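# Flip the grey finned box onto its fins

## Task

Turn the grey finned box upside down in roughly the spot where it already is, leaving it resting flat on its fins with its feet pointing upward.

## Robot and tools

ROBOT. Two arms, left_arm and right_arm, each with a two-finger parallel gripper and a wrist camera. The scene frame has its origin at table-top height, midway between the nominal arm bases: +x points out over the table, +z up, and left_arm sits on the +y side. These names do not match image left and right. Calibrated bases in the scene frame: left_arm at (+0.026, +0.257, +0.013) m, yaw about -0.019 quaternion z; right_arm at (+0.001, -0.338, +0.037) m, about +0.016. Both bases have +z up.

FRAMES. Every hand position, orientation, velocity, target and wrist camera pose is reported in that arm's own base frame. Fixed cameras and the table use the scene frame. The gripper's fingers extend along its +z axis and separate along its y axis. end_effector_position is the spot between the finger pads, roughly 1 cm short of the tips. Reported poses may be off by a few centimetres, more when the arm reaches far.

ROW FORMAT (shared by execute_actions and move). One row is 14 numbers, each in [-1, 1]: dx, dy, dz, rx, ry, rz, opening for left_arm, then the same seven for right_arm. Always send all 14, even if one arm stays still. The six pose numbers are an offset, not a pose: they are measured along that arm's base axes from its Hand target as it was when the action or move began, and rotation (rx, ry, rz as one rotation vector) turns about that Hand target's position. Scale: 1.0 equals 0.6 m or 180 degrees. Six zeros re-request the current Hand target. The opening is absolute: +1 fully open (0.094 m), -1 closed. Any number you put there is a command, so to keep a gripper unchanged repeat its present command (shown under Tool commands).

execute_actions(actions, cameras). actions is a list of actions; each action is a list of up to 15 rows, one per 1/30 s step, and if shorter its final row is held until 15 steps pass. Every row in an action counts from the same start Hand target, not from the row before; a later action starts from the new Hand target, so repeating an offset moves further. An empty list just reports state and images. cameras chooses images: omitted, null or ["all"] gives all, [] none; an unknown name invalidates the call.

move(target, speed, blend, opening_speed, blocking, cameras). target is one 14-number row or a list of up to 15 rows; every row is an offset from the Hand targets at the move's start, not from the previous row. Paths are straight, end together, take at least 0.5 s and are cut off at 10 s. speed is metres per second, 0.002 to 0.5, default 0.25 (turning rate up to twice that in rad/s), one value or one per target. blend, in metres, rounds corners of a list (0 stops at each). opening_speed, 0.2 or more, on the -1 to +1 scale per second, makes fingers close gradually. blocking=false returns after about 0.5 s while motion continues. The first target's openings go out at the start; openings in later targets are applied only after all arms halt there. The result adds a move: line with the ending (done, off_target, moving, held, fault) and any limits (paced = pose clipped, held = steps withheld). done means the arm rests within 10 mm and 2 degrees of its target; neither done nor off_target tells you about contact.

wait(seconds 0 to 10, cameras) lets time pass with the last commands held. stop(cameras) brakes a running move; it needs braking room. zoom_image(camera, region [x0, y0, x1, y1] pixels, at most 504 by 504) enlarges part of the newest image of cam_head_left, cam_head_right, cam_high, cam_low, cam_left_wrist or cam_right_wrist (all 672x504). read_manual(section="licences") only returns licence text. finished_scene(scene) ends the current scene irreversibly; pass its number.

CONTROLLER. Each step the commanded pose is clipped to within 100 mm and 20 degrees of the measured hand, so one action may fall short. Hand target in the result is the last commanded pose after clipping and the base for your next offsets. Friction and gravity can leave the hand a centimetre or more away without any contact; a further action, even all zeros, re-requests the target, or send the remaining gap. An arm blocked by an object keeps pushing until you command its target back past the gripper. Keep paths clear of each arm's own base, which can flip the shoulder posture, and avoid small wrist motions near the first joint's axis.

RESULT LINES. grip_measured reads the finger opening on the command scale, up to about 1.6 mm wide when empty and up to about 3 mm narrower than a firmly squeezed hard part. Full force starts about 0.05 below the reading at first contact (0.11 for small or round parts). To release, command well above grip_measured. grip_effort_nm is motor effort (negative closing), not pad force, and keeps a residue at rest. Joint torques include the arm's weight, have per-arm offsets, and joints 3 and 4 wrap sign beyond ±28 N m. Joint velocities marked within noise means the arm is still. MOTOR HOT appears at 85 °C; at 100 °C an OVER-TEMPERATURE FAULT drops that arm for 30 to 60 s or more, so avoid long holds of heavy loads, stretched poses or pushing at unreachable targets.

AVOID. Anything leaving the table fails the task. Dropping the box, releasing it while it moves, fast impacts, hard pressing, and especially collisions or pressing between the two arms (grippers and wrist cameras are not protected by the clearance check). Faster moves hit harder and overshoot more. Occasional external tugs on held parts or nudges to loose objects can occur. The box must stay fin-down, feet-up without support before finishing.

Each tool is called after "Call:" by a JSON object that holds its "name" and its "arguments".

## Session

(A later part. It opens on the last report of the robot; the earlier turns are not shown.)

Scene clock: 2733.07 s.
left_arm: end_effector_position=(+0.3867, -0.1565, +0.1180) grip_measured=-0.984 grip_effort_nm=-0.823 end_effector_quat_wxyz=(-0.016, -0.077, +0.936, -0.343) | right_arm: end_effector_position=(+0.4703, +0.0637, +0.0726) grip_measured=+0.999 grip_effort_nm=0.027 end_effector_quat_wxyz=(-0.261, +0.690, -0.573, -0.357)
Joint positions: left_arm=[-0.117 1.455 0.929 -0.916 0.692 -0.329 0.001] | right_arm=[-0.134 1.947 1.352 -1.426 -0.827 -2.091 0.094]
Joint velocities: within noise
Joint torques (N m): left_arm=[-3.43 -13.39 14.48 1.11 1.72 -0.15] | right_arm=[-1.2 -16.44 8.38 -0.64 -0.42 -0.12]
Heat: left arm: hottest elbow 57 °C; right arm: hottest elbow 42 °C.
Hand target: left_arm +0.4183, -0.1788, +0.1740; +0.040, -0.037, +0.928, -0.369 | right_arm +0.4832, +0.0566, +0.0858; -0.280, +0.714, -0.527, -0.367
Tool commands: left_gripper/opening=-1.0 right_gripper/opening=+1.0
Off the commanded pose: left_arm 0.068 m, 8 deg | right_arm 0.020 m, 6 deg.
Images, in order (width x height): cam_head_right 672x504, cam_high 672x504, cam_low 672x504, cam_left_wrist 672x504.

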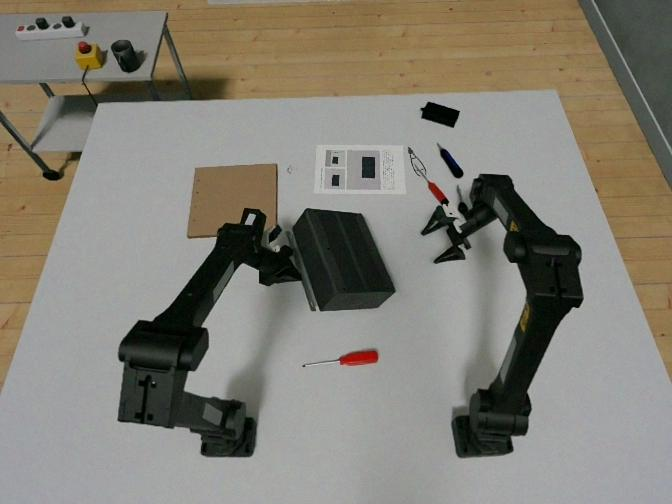

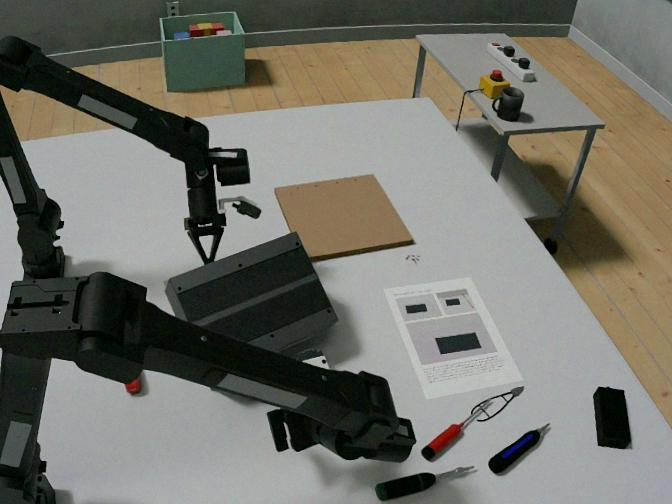

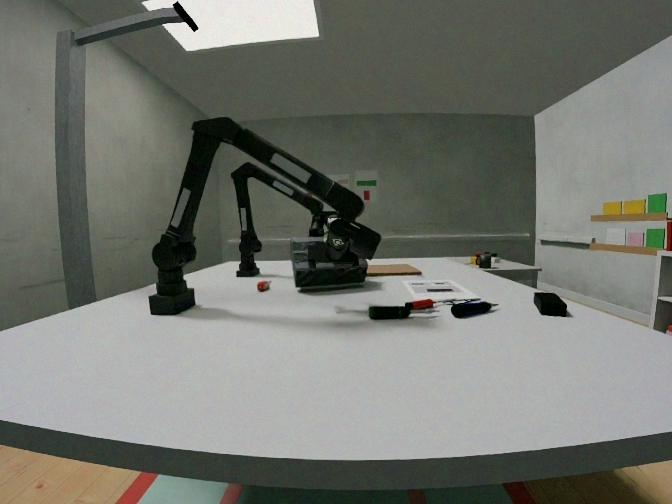

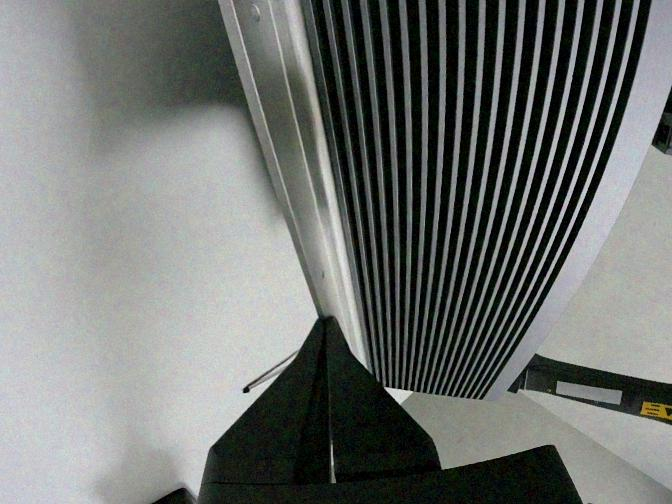

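Call:
{"name": "execute_actions", "arguments": {"actions": [], "cameras": ["cam_head_left"]}}

Call:
{"name": "zoom_image", "arguments": {"camera": "cam_head_left", "region": [230, 200, 400, 320]}}

Scene clock: 2743.20 s.
left_arm: end_effector_position=(+0.3867, -0.1565, +0.1179) grip_measured=-0.984 grip_effort_nm=-0.823 end_effector_quat_wxyz=(-0.016, -0.077, +0.936, -0.343) | right_arm: end_effector_position=(+0.4703, +0.0637, +0.0726) grip_measured=+0.999 grip_effort_nm=0.032 end_effector_quat_wxyz=(-0.261, +0.690, -0.573, -0.357)
Joint positions: left_arm=[-0.117 1.455 0.929 -0.916 0.692 -0.329 0.001] | right_arm=[-0.134 1.947 1.352 -1.426 -0.827 -2.091 0.094]
Joint velocities: within noise
Joint torques (N m): left_arm=[-3.55 -13.27 14.5 1.1 1.73 -0.15] | right_arm=[-1.49 -16.73 8.44 -0.58 -0.42 -0.07]
Heat: left arm: hottest elbow 58 °C; right arm: hottest elbow 42 °C.
Hand target: left_arm +0.4183, -0.1788, +0.1740; +0.040, -0.037, +0.928, -0.369 | right_arm +0.4832, +0.0566, +0.0858; -0.280, +0.714, -0.527, -0.367
Tool commands: left_gripper/opening=-1.0 right_gripper/opening=+1.0
Off the commanded pose: left_arm 0.068 m, 8 deg | right_arm 0.020 m, 6 deg.
Images, in order (width x height): cam_head_left 672x504.

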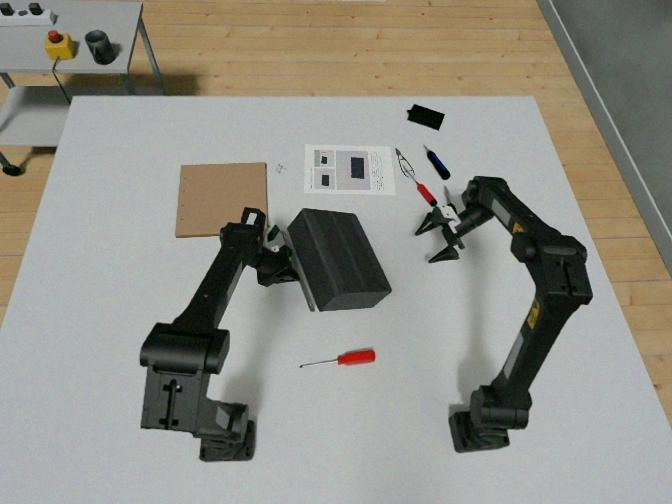

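Scaled by 2.965.

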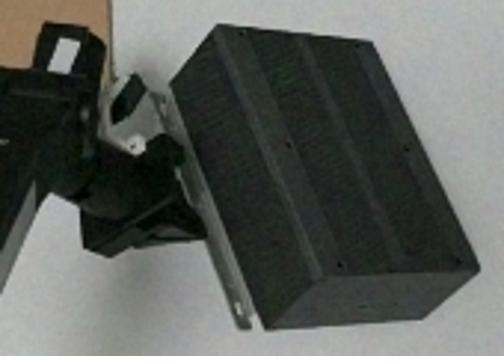

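Call:
{"name": "move", "arguments": {"target": [0,0,0.045,0,0,0.055,-1,0,0,0,0,0,0,1], "speed": 0.04, "cameras": ["cam_left_wrist","cam_head_left","cam_high"]}}

Call:
{"name": "zoom_image", "arguments": {"camera": "cam_head_left", "region": [230, 200, 400, 320]}}

Scene clock: 2801.27 s.
left_arm: end_effector_position=(+0.3925, -0.1725, +0.1443) grip_measured=-0.985 grip_effort_nm=-0.789 end_effector_quat_wxyz=(+0.008, -0.136, +0.932, -0.336) | right_arm: end_effector_position=(+0.4703, +0.0637, +0.0726) grip_measured=+0.999 grip_effort_nm=0.032 end_effector_quat_wxyz=(-0.261, +0.690, -0.573, -0.357)
Joint positions: left_arm=[-0.171 1.38 0.929 -0.854 0.64 -0.549 0.001] | right_arm=[-0.134 1.947 1.352 -1.426 -0.827 -2.091 0.094]
Joint velocities: within noise
Joint torques (N m): left_arm=[-0.73 -14.33 12.78 2.19 1.06 -0.31] | right_arm=[-1.2 -15.91 8.32 -0.57 -0.41 -0.11]
Heat: left arm: hottest elbow 61 °C; right arm: hottest elbow 42 °C.
Hand target: left_arm +0.4183, -0.1788, +0.2010; +0.072, -0.117, +0.921, -0.364 | right_arm +0.4832, +0.0566, +0.0858; -0.280, +0.714, -0.527, -0.367
Off the commanded pose: left_arm 0.063 m, 8 deg | right_arm 0.020 m, 6 deg.
joint sent to its limit (right arm) — joint 6 (wrist roll), lower limit. The joint targets are off in orientation, not in position.
move: off_target (left_arm, right_arm)
Images, in order (width x height): cam_head_left 672x504, cam_high 672x504, cam_left_wrist 672x504.

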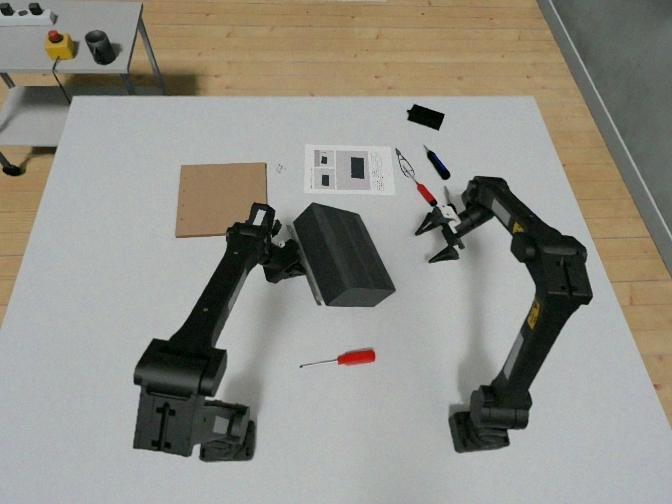

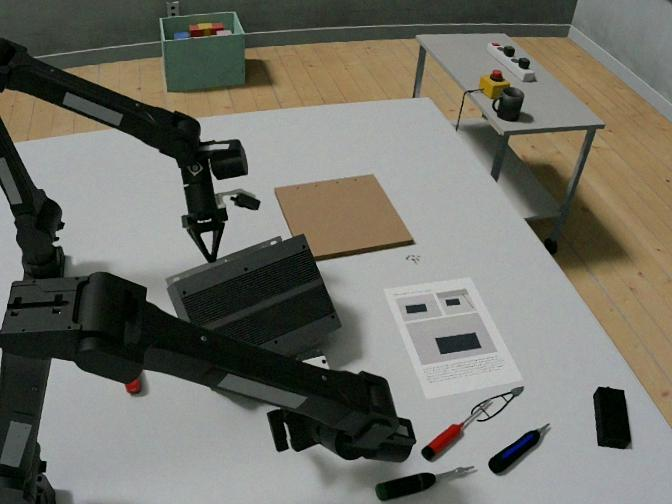

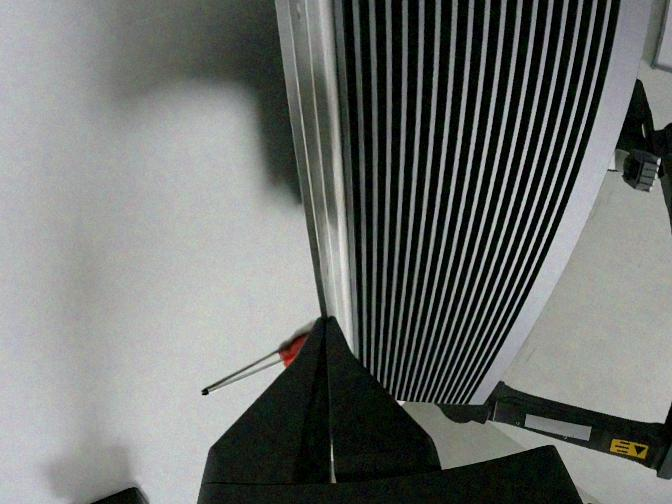

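Scaled by 2.965.

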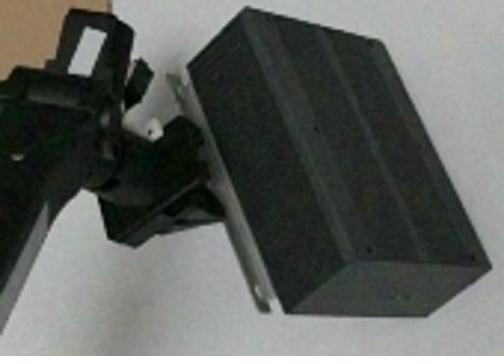

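Call:
{"name": "move", "arguments": {"target": [[0.0085,-0.022,0.024,0.018,0.0073,0.02,-1,0,0,0,0,0,0,1],[0.0195,-0.048,0.0447,0.036,0.0146,0.04,-1,0,0,0,0,0,0,1]], "blend": 0.01, "speed": 0.05, "cameras": ["cam_left_wrist","cam_head_left","cam_high"]}}

Call:
{"name": "zoom_image", "arguments": {"camera": "cam_head_left", "region": [230, 200, 400, 320]}}

Scene clock: 2823.00 s.
left_arm: end_effector_position=(+0.3997, -0.1968, +0.1696) grip_measured=-0.985 grip_effort_nm=-0.789 end_effector_quat_wxyz=(+0.026, -0.185, +0.944, -0.272) | right_arm: end_effector_position=(+0.4703, +0.0637, +0.0726) grip_measured=+0.999 grip_effort_nm=0.037 end_effector_quat_wxyz=(-0.261, +0.690, -0.573, -0.357)
Joint positions: left_arm=[-0.285 1.354 1.01 -0.902 0.458 -0.748 0.001] | right_arm=[-0.134 1.947 1.352 -1.426 -0.827 -2.091 0.094]
Joint velocities: within noise
Joint torques (N m): left_arm=[-0.91 -12.16 15.49 1.63 0.43 -0.46] | right_arm=[-2.14 -16.44 8.36 -0.59 -0.51 -0.12]
Heat: left arm: hottest elbow 61 °C; right arm: hottest elbow 42 °C.
Hand target: left_arm +0.4300, -0.2075, +0.2276; +0.080, -0.179, +0.932, -0.304 | right_arm +0.4832, +0.0566, +0.0858; -0.280, +0.714, -0.527, -0.367
Off the commanded pose: left_arm 0.066 m, 7 deg | right_arm 0.020 m, 6 deg.
joint sent to its limit (right arm) — joint 6 (wrist roll), lower limit. The joint targets are off in orientation, not in position.
move: off_target (left_arm, right_arm)
Images, in order (width x height): cam_head_left 672x504, cam_high 672x504, cam_left_wrist 672x504.

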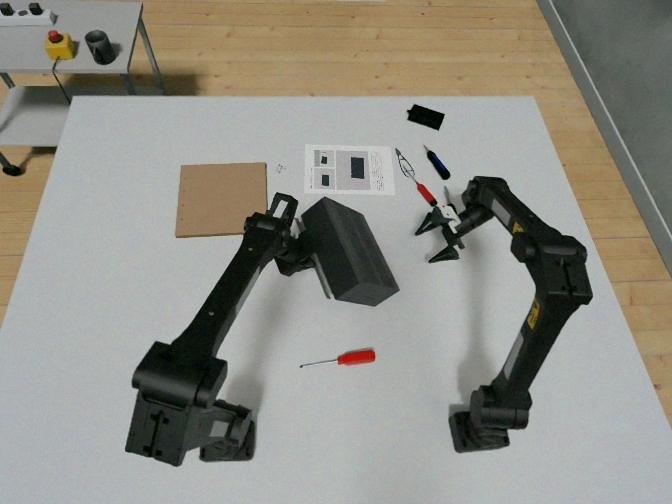

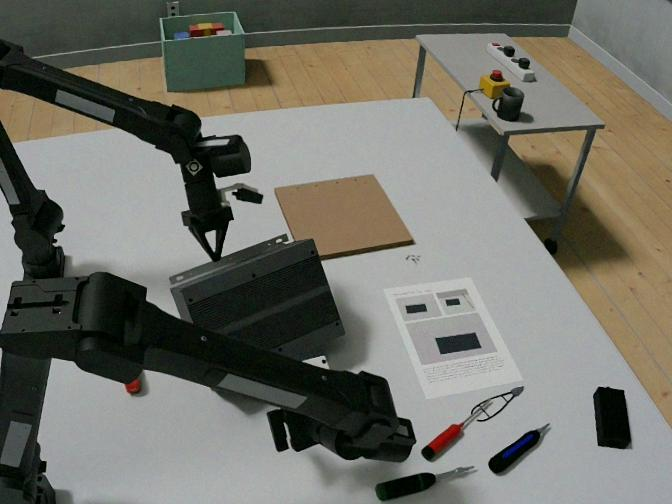

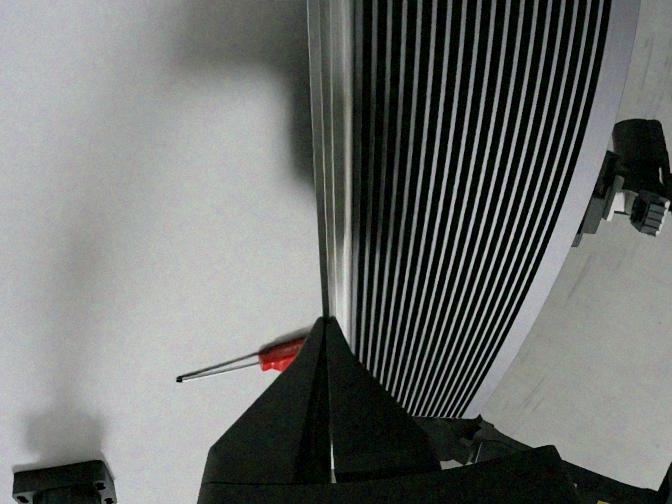

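Scaled by 2.965.

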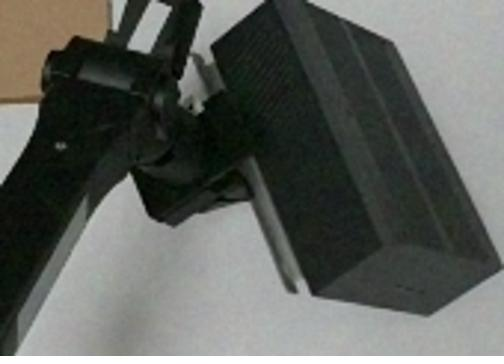

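Call:
{"name": "move", "arguments": {"target": [[0.01,-0.0246,0.0175,0.023,0.01,0,-1,0,0,0,0,0,0,1],[0.0209,-0.0492,0.031,0.046,0.0195,0,-1,0,0,0,0,0,0,1]], "blend": 0.01, "speed": 0.05, "cameras": ["cam_left_wrist","cam_head_left","cam_high"]}}

Call:
{"name": "zoom_image", "arguments": {"camera": "cam_head_left", "region": [230, 200, 400, 320]}}

Scene clock: 2839.37 s.
left_arm: end_effector_position=(+0.4142, -0.2327, +0.1996) grip_measured=-0.985 grip_effort_nm=-0.779 end_effector_quat_wxyz=(+0.023, -0.174, +0.963, -0.207) | right_arm: end_effector_position=(+0.4703, +0.0637, +0.0726) grip_measured=+0.999 grip_effort_nm=0.027 end_effector_quat_wxyz=(-0.261, +0.690, -0.573, -0.357)
Joint positions: left_arm=[-0.397 1.429 1.199 -1.065 0.321 -0.799 0.001] | right_arm=[-0.134 1.947 1.352 -1.426 -0.827 -2.091 0.094]
Joint velocities: within noise
Joint torques (N m): left_arm=[0.32 -11.87 15.72 0.85 -0.05 -0.4] | right_arm=[-1.67 -16.85 8.49 -0.58 -0.48 -0.13]
Heat: left arm: hottest elbow 67 °C; right arm: hottest elbow 42 °C.
Hand target: left_arm +0.4425, -0.2371, +0.2464; +0.064, -0.182, +0.954, -0.230 | right_arm +0.4832, +0.0566, +0.0858; -0.280, +0.714, -0.527, -0.367
Off the commanded pose: left_arm 0.055 m, 6 deg | right_arm 0.020 m, 6 deg.
joint sent to its limit (right arm) — joint 6 (wrist roll), lower limit. The joint targets are off in orientation, not in position.
move: off_target (left_arm, right_arm)
Images, in order (width x height): cam_head_left 672x504, cam_high 672x504, cam_left_wrist 672x504.

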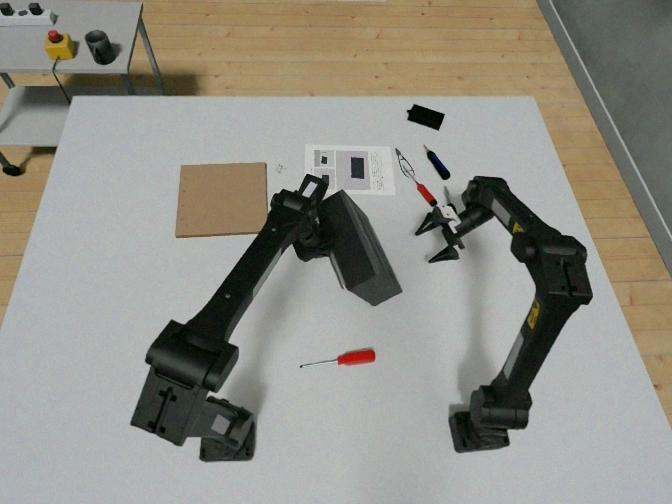

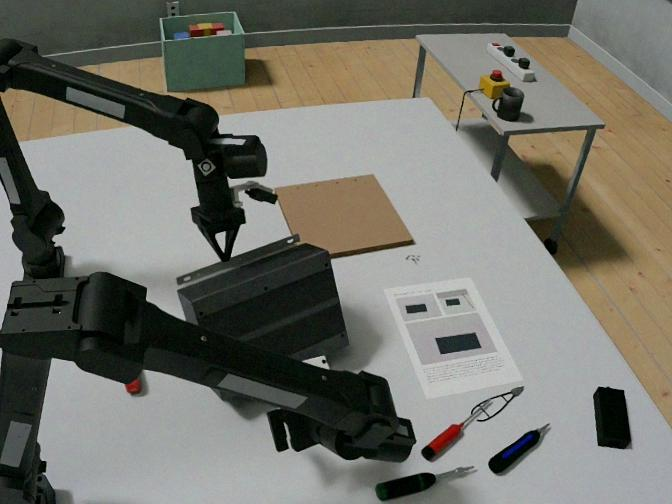

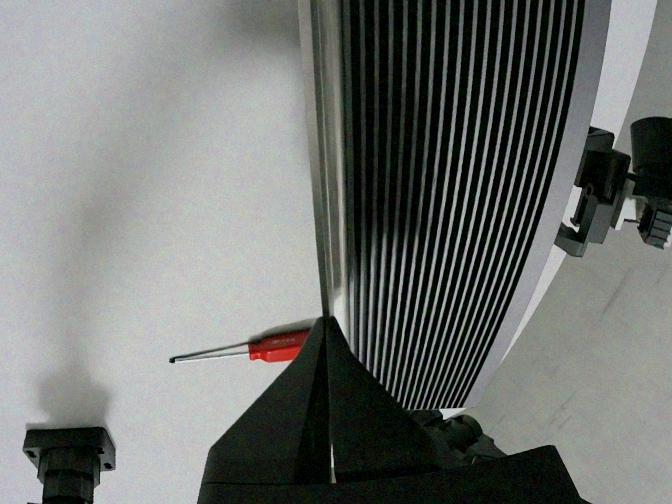

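Scaled by 2.965.

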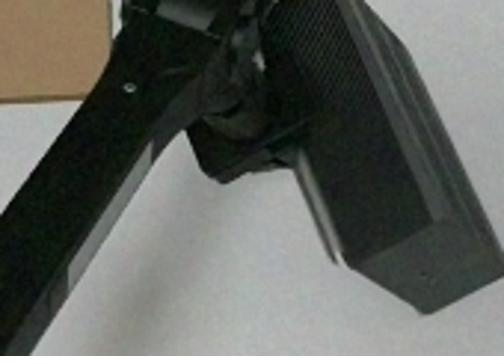

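Call:
{"name": "move", "arguments": {"target": [[0.0125,-0.0295,0.0125,0.0305,0.013,0,-1,0,0,0,0,0,0,1],[0.0255,-0.0603,0.0207,0.061,0.026,0,-1,0,0,0,0,0,0,1]], "blend": 0.01, "speed": 0.045, "cameras": ["cam_left_wrist","cam_head_left","cam_high","cam_low"]}}

Call:
{"name": "zoom_image", "arguments": {"camera": "cam_head_left", "region": [230, 180, 420, 320]}}

Scene clock: 2854.43 s.
left_arm: end_effector_position=(+0.4391, -0.2782, +0.2241) grip_measured=-0.985 grip_effort_nm=-0.774 end_effector_quat_wxyz=(+0.015, -0.161, +0.980, -0.113) | right_arm: end_effector_position=(+0.4703, +0.0637, +0.0726) grip_measured=+0.999 grip_effort_nm=0.032 end_effector_quat_wxyz=(-0.261, +0.690, -0.573, -0.357)
Joint positions: left_arm=[-0.512 1.595 1.482 -1.29 0.158 -0.85 0.001] | right_arm=[-0.134 1.947 1.352 -1.426 -0.827 -2.091 0.094]
Joint velocities: within noise
Joint torques (N m): left_arm=[1.14 -14.51 13.63 0.4 -0.23 -0.5] | right_arm=[-1.2 -16.67 8.29 -0.61 -0.44 -0.13]
Heat: left arm: hottest elbow 68 °C; right arm: hottest elbow 42 °C.
Hand target: left_arm +0.4579, -0.2732, +0.2588; +0.043, -0.184, +0.973, -0.130 | right_arm +0.4832, +0.0566, +0.0858; -0.280, +0.714, -0.527, -0.367
Off the commanded pose: left_arm 0.040 m, 5 deg | right_arm 0.020 m, 6 deg.
joint sent to its limit (right arm) — joint 6 (wrist roll), lower limit. The joint targets are off in orientation, not in position.
move: off_target (left_arm, right_arm)
Images, in order (width x height): cam_head_left 672x504, cam_high 672x504, cam_low 672x504, cam_left_wrist 672x504.

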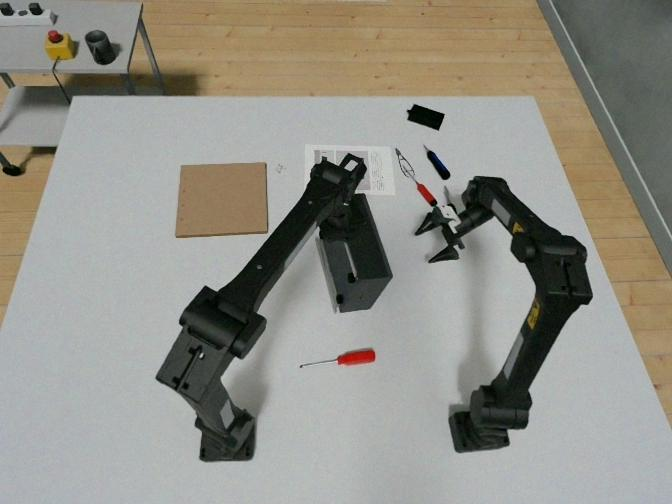

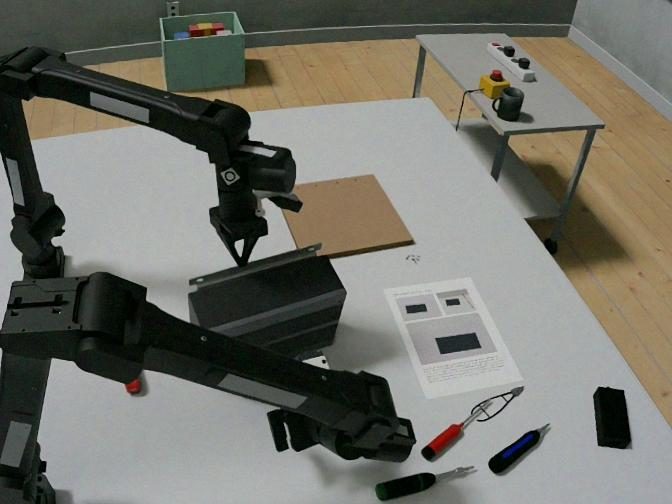

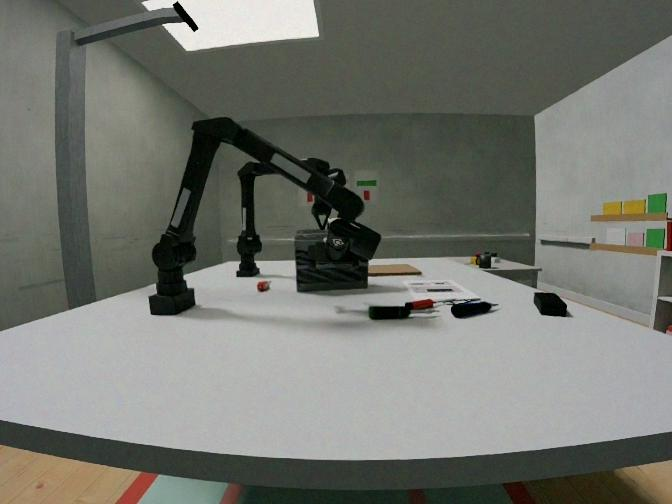

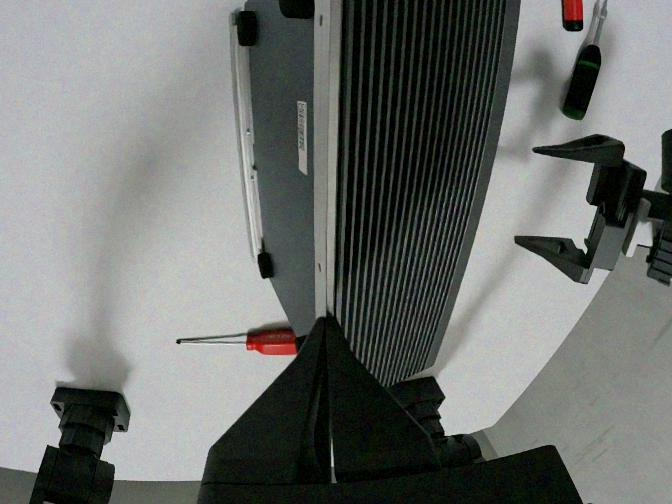

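Scaled by 2.653.

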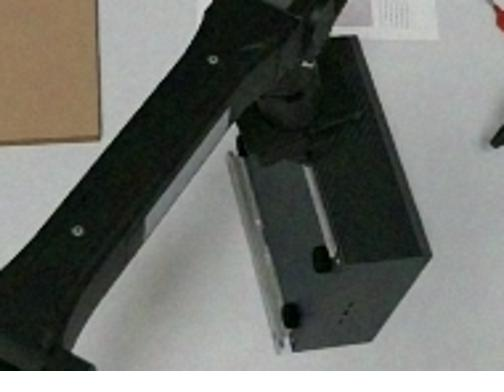

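Call:
{"name": "execute_actions", "arguments": {"actions": [], "cameras": ["cam_right_wrist","cam_head_right"]}}

Call:
{"name": "zoom_image", "arguments": {"camera": "cam_head_right", "region": [270, 180, 440, 330]}}

Scene clock: 2883.17 s.
left_arm: end_effector_position=(+0.4391, -0.2782, +0.2241) grip_measured=-0.985 grip_effort_nm=-0.779 end_effector_quat_wxyz=(+0.015, -0.161, +0.980, -0.113) | right_arm: end_effector_position=(+0.4703, +0.0637, +0.0726) grip_measured=+0.999 grip_effort_nm=0.032 end_effector_quat_wxyz=(-0.261, +0.690, -0.573, -0.357)
Joint positions: left_arm=[-0.512 1.595 1.482 -1.29 0.158 -0.85 0.001] | right_arm=[-0.134 1.947 1.352 -1.426 -0.827 -2.091 0.094]
Joint velocities: within noise
Joint torques (N m): left_arm=[1.26 -14.45 13.71 0.39 -0.2 -0.49] | right_arm=[-1.03 -15.85 8.38 -0.68 -0.45 -0.13]
Heat: left arm: hottest elbow 68 °C; right arm: hottest elbow 42 °C.
Hand target: left_arm +0.4579, -0.2732, +0.2588; +0.043, -0.184, +0.973, -0.130 | right_arm +0.4832, +0.0566, +0.0858; -0.280, +0.714, -0.527, -0.367
Tool commands: left_gripper/opening=-1.0 right_gripper/opening=+1.0
Off the commanded pose: left_arm 0.040 m, 5 deg | right_arm 0.020 m, 6 deg.
Images, in order (width x height): cam_head_right 672x504, cam_right_wrist 672x504.

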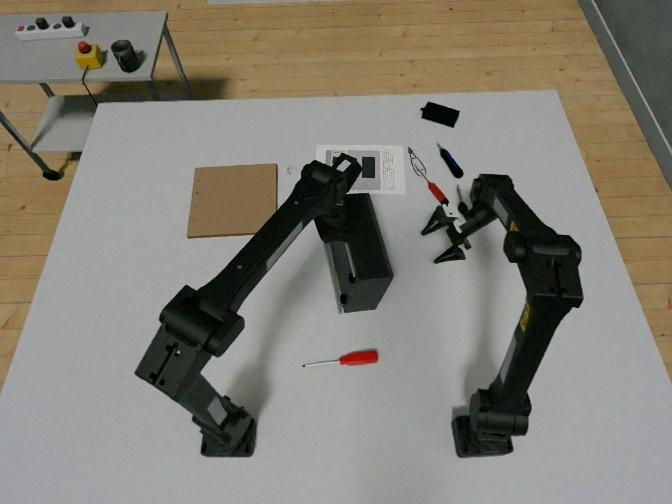

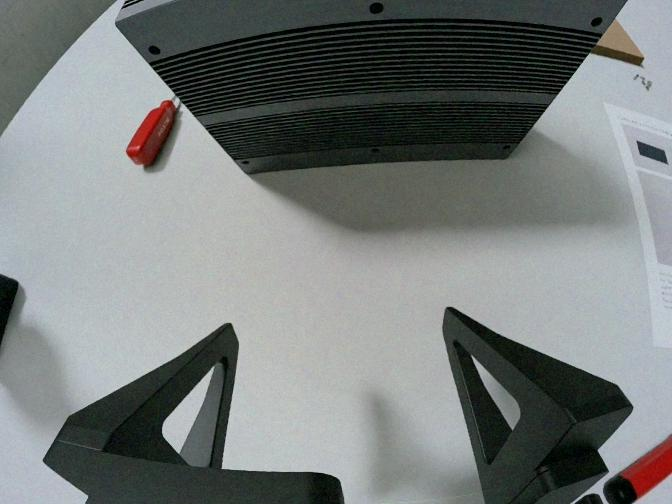

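Scaled by 2.965.

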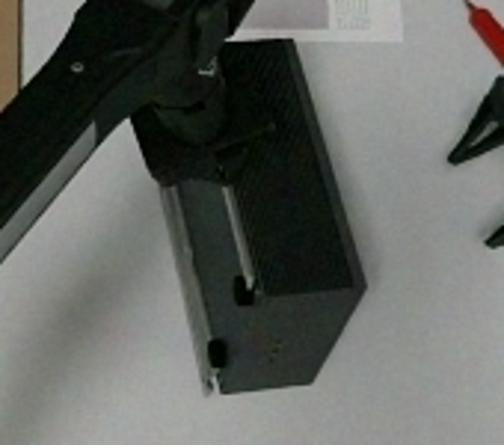

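Call:
{"name": "execute_actions", "arguments": {"actions": [], "cameras": ["cam_low"]}}

Call:
{"name": "zoom_image", "arguments": {"camera": "cam_low", "region": [280, 210, 400, 300]}}

Scene clock: 2890.23 s.
left_arm: end_effector_position=(+0.4391, -0.2782, +0.2241) grip_measured=-0.985 grip_effort_nm=-0.779 end_effector_quat_wxyz=(+0.015, -0.161, +0.980, -0.113) | right_arm: end_effector_position=(+0.4703, +0.0637, +0.0726) grip_measured=+0.999 grip_effort_nm=0.027 end_effector_quat_wxyz=(-0.261, +0.690, -0.573, -0.357)
Joint positions: left_arm=[-0.512 1.595 1.482 -1.29 0.158 -0.85 0.001] | right_arm=[-0.134 1.947 1.352 -1.426 -0.827 -2.091 0.094]
Joint velocities: within noise
Joint torques (N m): left_arm=[1.14 -14.45 13.7 0.39 -0.21 -0.5] | right_arm=[-1.26 -16.91 8.38 -0.53 -0.44 -0.14]
Heat: left arm: hottest elbow 68 °C; right arm: hottest elbow 42 °C.
Hand target: left_arm +0.4579, -0.2732, +0.2588; +0.043, -0.184, +0.973, -0.130 | right_arm +0.4832, +0.0566, +0.0858; -0.280, +0.714, -0.527, -0.367
Tool commands: left_gripper/opening=-1.0 right_gripper/opening=+1.0
Off the commanded pose: left_arm 0.040 m, 5 deg | right_arm 0.020 m, 6 deg.
Images, in order (width x height): cam_low 672x504.

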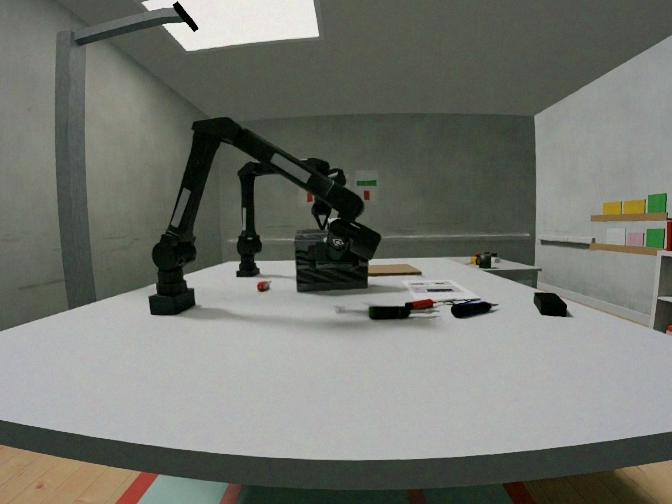

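Scaled by 4.200.

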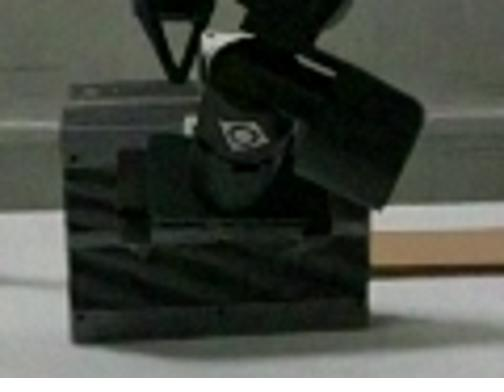

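Call:
{"name": "move", "arguments": {"target": [0.0,0,-0.03,0.035,0.015,0,-1,0,0,0,0,0,0,1], "speed": 0.03, "cameras": ["cam_left_wrist","cam_head_left"]}}

Call:
{"name": "zoom_image", "arguments": {"camera": "cam_head_left", "region": [280, 180, 420, 330]}}

Scene clock: 3009.37 s.
left_arm: end_effector_position=(+0.4389, -0.2778, +0.2234) grip_measured=-0.985 grip_effort_nm=-0.779 end_effector_quat_wxyz=(+0.012, -0.159, +0.985, -0.072) | right_arm: end_effector_position=(+0.4703, +0.0637, +0.0726) grip_measured=+0.999 grip_effort_nm=0.027 end_effector_quat_wxyz=(-0.261, +0.690, -0.573, -0.357)
Joint positions: left_arm=[-0.532 1.63 1.532 -1.362 0.095 -0.858 0.001] | right_arm=[-0.134 1.947 1.352 -1.426 -0.827 -2.091 0.094]
Joint velocities: within noise
Joint torques (N m): left_arm=[0.91 -12.63 13.19 0.31 -0.82 -0.53] | right_arm=[-2.32 -16.5 8.4 -0.73 -0.48 -0.12]
Heat: left arm: hottest elbow 67 °C; right arm: hottest elbow 43 °C.
Hand target: left_arm +0.4578, -0.2732, +0.2408; +0.030, -0.185, +0.980, -0.072 | right_arm +0.4832, +0.0566, +0.0858; -0.280, +0.714, -0.527, -0.367
Off the commanded pose: left_arm 0.026 m, 4 deg | right_arm 0.020 m, 6 deg.
joint sent to its limit (right arm) — joint 6 (wrist roll), lower limit. The joint targets are off in orientation, not in position.
move: off_target (left_arm, right_arm)
Images, in order (width x height): cam_head_left 672x504, cam_left_wrist 672x504.

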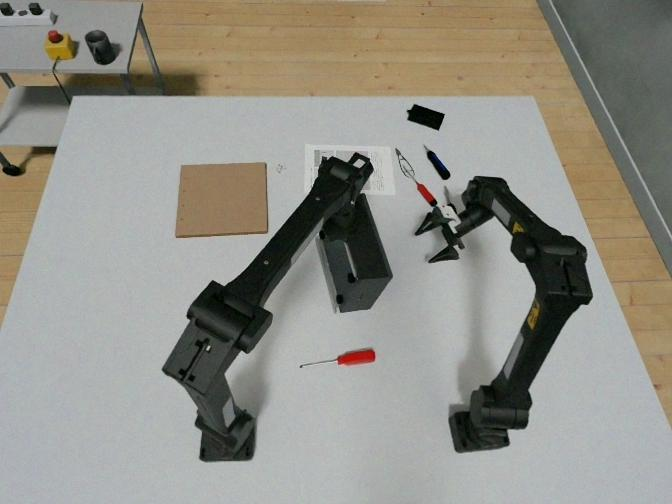

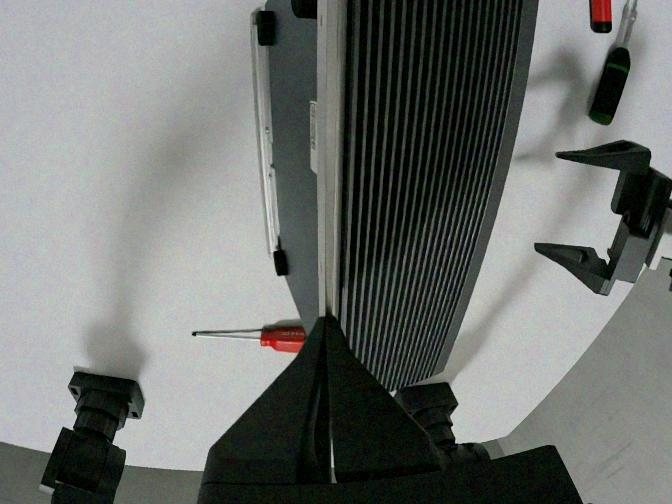

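Scaled by 3.360.

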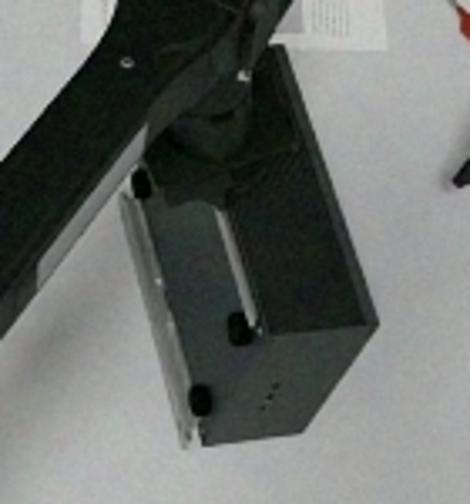

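Call:
{"name": "move", "arguments": {"target": [[0,0,0,0,0,0,-1,-0.105,-0.045,0.34,-0.025,0.018,-0.268,1],[0,0,0,0,0,0,-1,-0.339,0.122,0.357,-0.0507,0.0367,-0.535,1]], "blend": 0.03, "speed": 0.18, "cameras": ["cam_right_wrist","cam_head_left"]}}

Scene clock: 3102.27 s.
left_arm: end_effector_position=(+0.4388, -0.2779, +0.2233) grip_measured=-0.985 grip_effort_nm=-0.779 end_effector_quat_wxyz=(+0.012, -0.159, +0.985, -0.071) | right_arm: end_effector_position=(+0.2798, +0.1253, +0.2919) grip_measured=+0.999 grip_effort_nm=0.032 end_effector_quat_wxyz=(+0.378, -0.081, +0.922, +0.030)
Joint positions: left_arm=[-0.532 1.631 1.532 -1.363 0.094 -0.859 0.001] | right_arm=[0.581 0.661 0.8 -0.977 0.286 0.296 0.094]
Joint velocities: within noise
Joint torques (N m): left_arm=[0.91 -12.86 13.14 0.23 -0.79 -0.52] | right_arm=[0.62 1.32 10 1.54 0.31 0.05]
Heat: left arm: hottest elbow 68 °C; right arm: hottest elbow 43 °C.
Hand target: left_arm +0.4577, -0.2733, +0.2408; +0.030, -0.185, +0.980, -0.072 | right_arm +0.2798, +0.1300, +0.2999; +0.381, -0.082, +0.920, +0.035
Off the commanded pose: left_arm 0.026 m, 4 deg | right_arm 0.009 m, 1 deg.
move: off_target (left_arm)
Images, in order (width x height): cam_head_left 672x504, cam_right_wrist 672x504.

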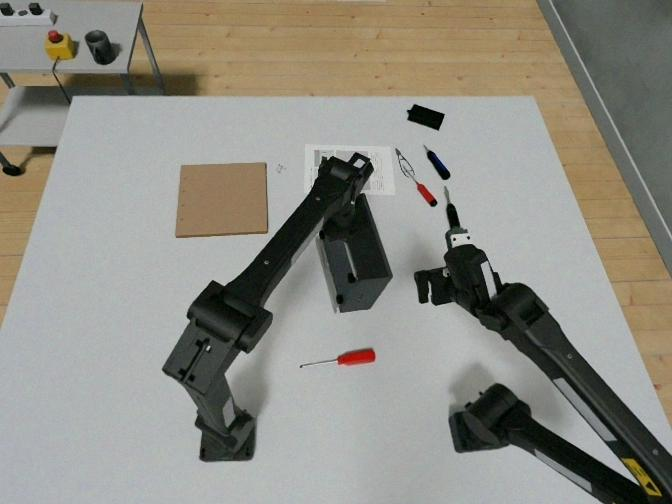

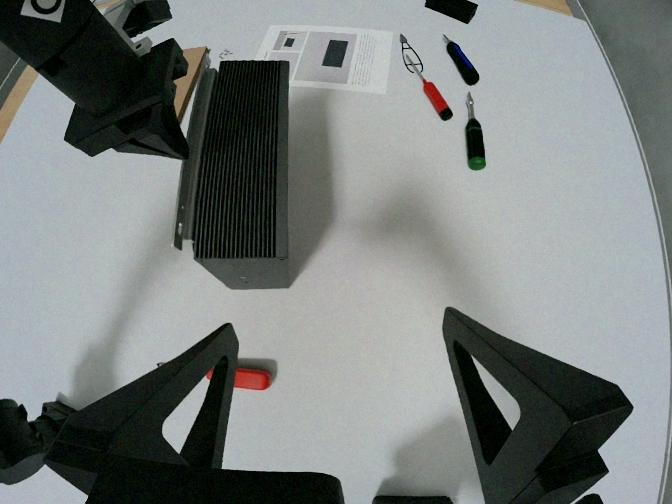

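Call:
{"name": "move", "arguments": {"target": [[0,0,0,0,0,0,-1,-0.0085,0.227,-0.052,0,0,0,1],[0,0,0,0,0,0,-1,0.078,0.241,-0.1415,0,0,0,1]], "blend": 0.01, "speed": 0.1, "cameras": ["cam_right_wrist","cam_head_left","cam_left_wrist"]}}

Scene clock: 3162.37 s.
left_arm: end_effector_position=(+0.4388, -0.2779, +0.2233) grip_measured=-0.985 grip_effort_nm=-0.779 end_effector_quat_wxyz=(+0.012, -0.159, +0.985, -0.071) | right_arm: end_effector_position=(+0.3199, +0.2747, +0.2136) grip_measured=+0.999 grip_effort_nm=0.027 end_effector_quat_wxyz=(+0.377, -0.085, +0.922, +0.033)
Joint positions: left_arm=[-0.532 1.631 1.532 -1.363 0.094 -0.859 0.001] | right_arm=[0.9 1.103 0.829 -0.66 0.481 0.554 0.094]
Joint velocities: within noise
Joint torques (N m): left_arm=[0.73 -12.81 13.14 0.17 -0.79 -0.52] | right_arm=[-1.73 -5.66 8.7 2.17 0.14 -0.13]
Heat: left arm: hottest elbow 68 °C; right arm: hottest elbow 42 °C.
Hand target: left_arm +0.4577, -0.2733, +0.2408; +0.030, -0.185, +0.980, -0.072 | right_arm +0.3266, +0.2744, +0.2151; +0.381, -0.082, +0.920, +0.035
Off the commanded pose: left_arm 0.026 m, 4 deg | right_arm 0.007 m, 1 deg.
move: off_target (left_arm)
Images, in order (width x height): cam_head_left 672x504, cam_left_wrist 672x504, cam_right_wrist 672x504.

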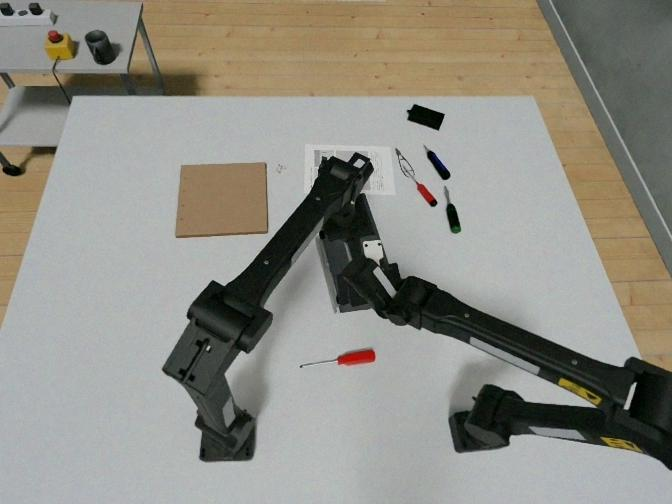

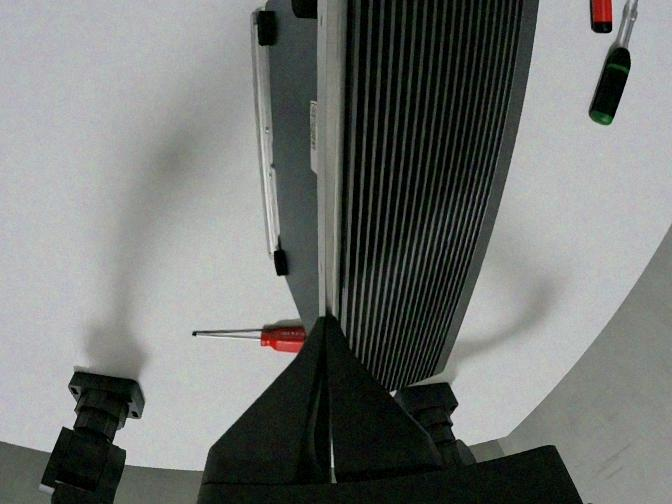

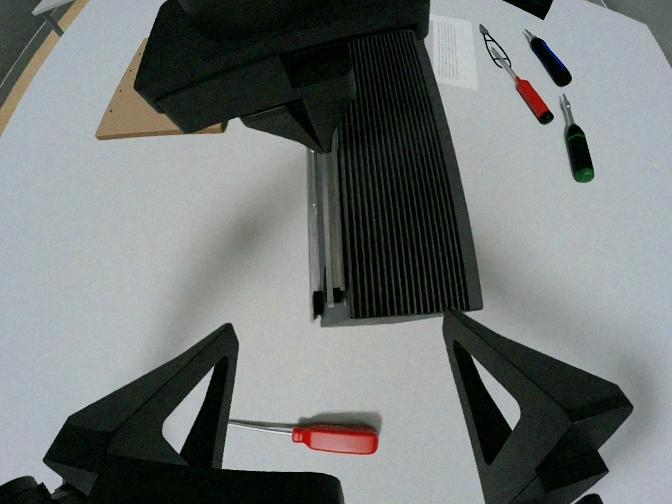

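Call:
{"name": "zoom_image", "arguments": {"camera": "cam_right_wrist", "region": [270, 130, 450, 340]}}

Scaled by 2.400 from the camera's 672x504 image, which has a finer 960x720 frame.

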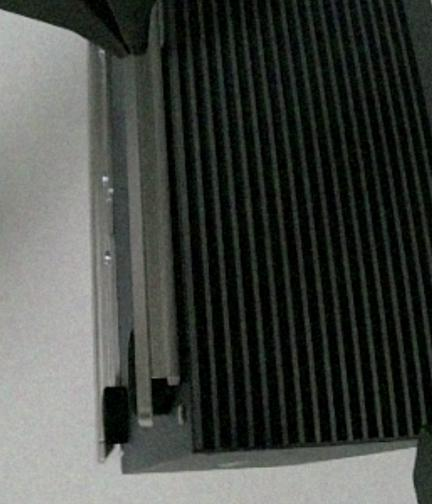

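Call:
{"name": "move", "arguments": {"target": [0,0,0,0,0,0,-1,0.0525,0.0128,-0.0643,0,0,0,1], "speed": 0.06, "cameras": ["cam_right_wrist"]}}

Call:
{"name": "zoom_image", "arguments": {"camera": "cam_right_wrist", "region": [220, 130, 460, 340]}}

Scene clock: 3193.37 s.
left_arm: end_effector_position=(+0.4388, -0.2779, +0.2233) grip_measured=-0.985 grip_effort_nm=-0.779 end_effector_quat_wxyz=(+0.012, -0.159, +0.985, -0.071) | right_arm: end_effector_position=(+0.3513, +0.2831, +0.1759) grip_measured=+0.999 grip_effort_nm=0.027 end_effector_quat_wxyz=(+0.377, -0.085, +0.922, +0.034)
Joint positions: left_arm=[-0.532 1.631 1.532 -1.363 0.094 -0.859 0.001] | right_arm=[0.845 1.217 0.807 -0.501 0.446 0.506 0.094]
Joint velocities: within noise
Joint torques (N m): left_arm=[0.91 -12.92 13.15 0.18 -0.79 -0.53] | right_arm=[-1.61 -6.59 8.31 2.29 0.09 -0.11]
Heat: left arm: hottest elbow 68 °C; right arm: hottest elbow 42 °C.
Hand target: left_arm +0.4577, -0.2733, +0.2408; +0.030, -0.185, +0.980, -0.072 | right_arm +0.3581, +0.2822, +0.1765; +0.381, -0.082, +0.920, +0.035
Off the commanded pose: left_arm 0.026 m, 4 deg | right_arm 0.007 m, 1 deg.
move: off_target (left_arm)
Images, in order (width x height): cam_right_wrist 672x504.

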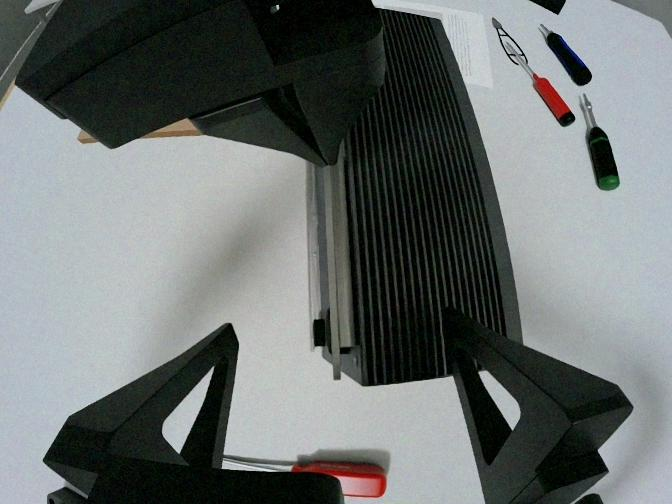

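Scaled by 2.100 from the camera's 672x504 image, which has a finer 960x720 frame.

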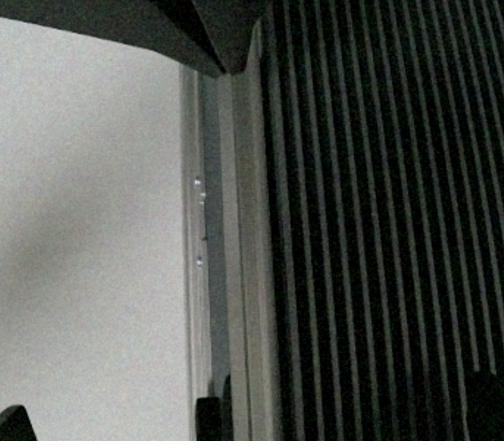

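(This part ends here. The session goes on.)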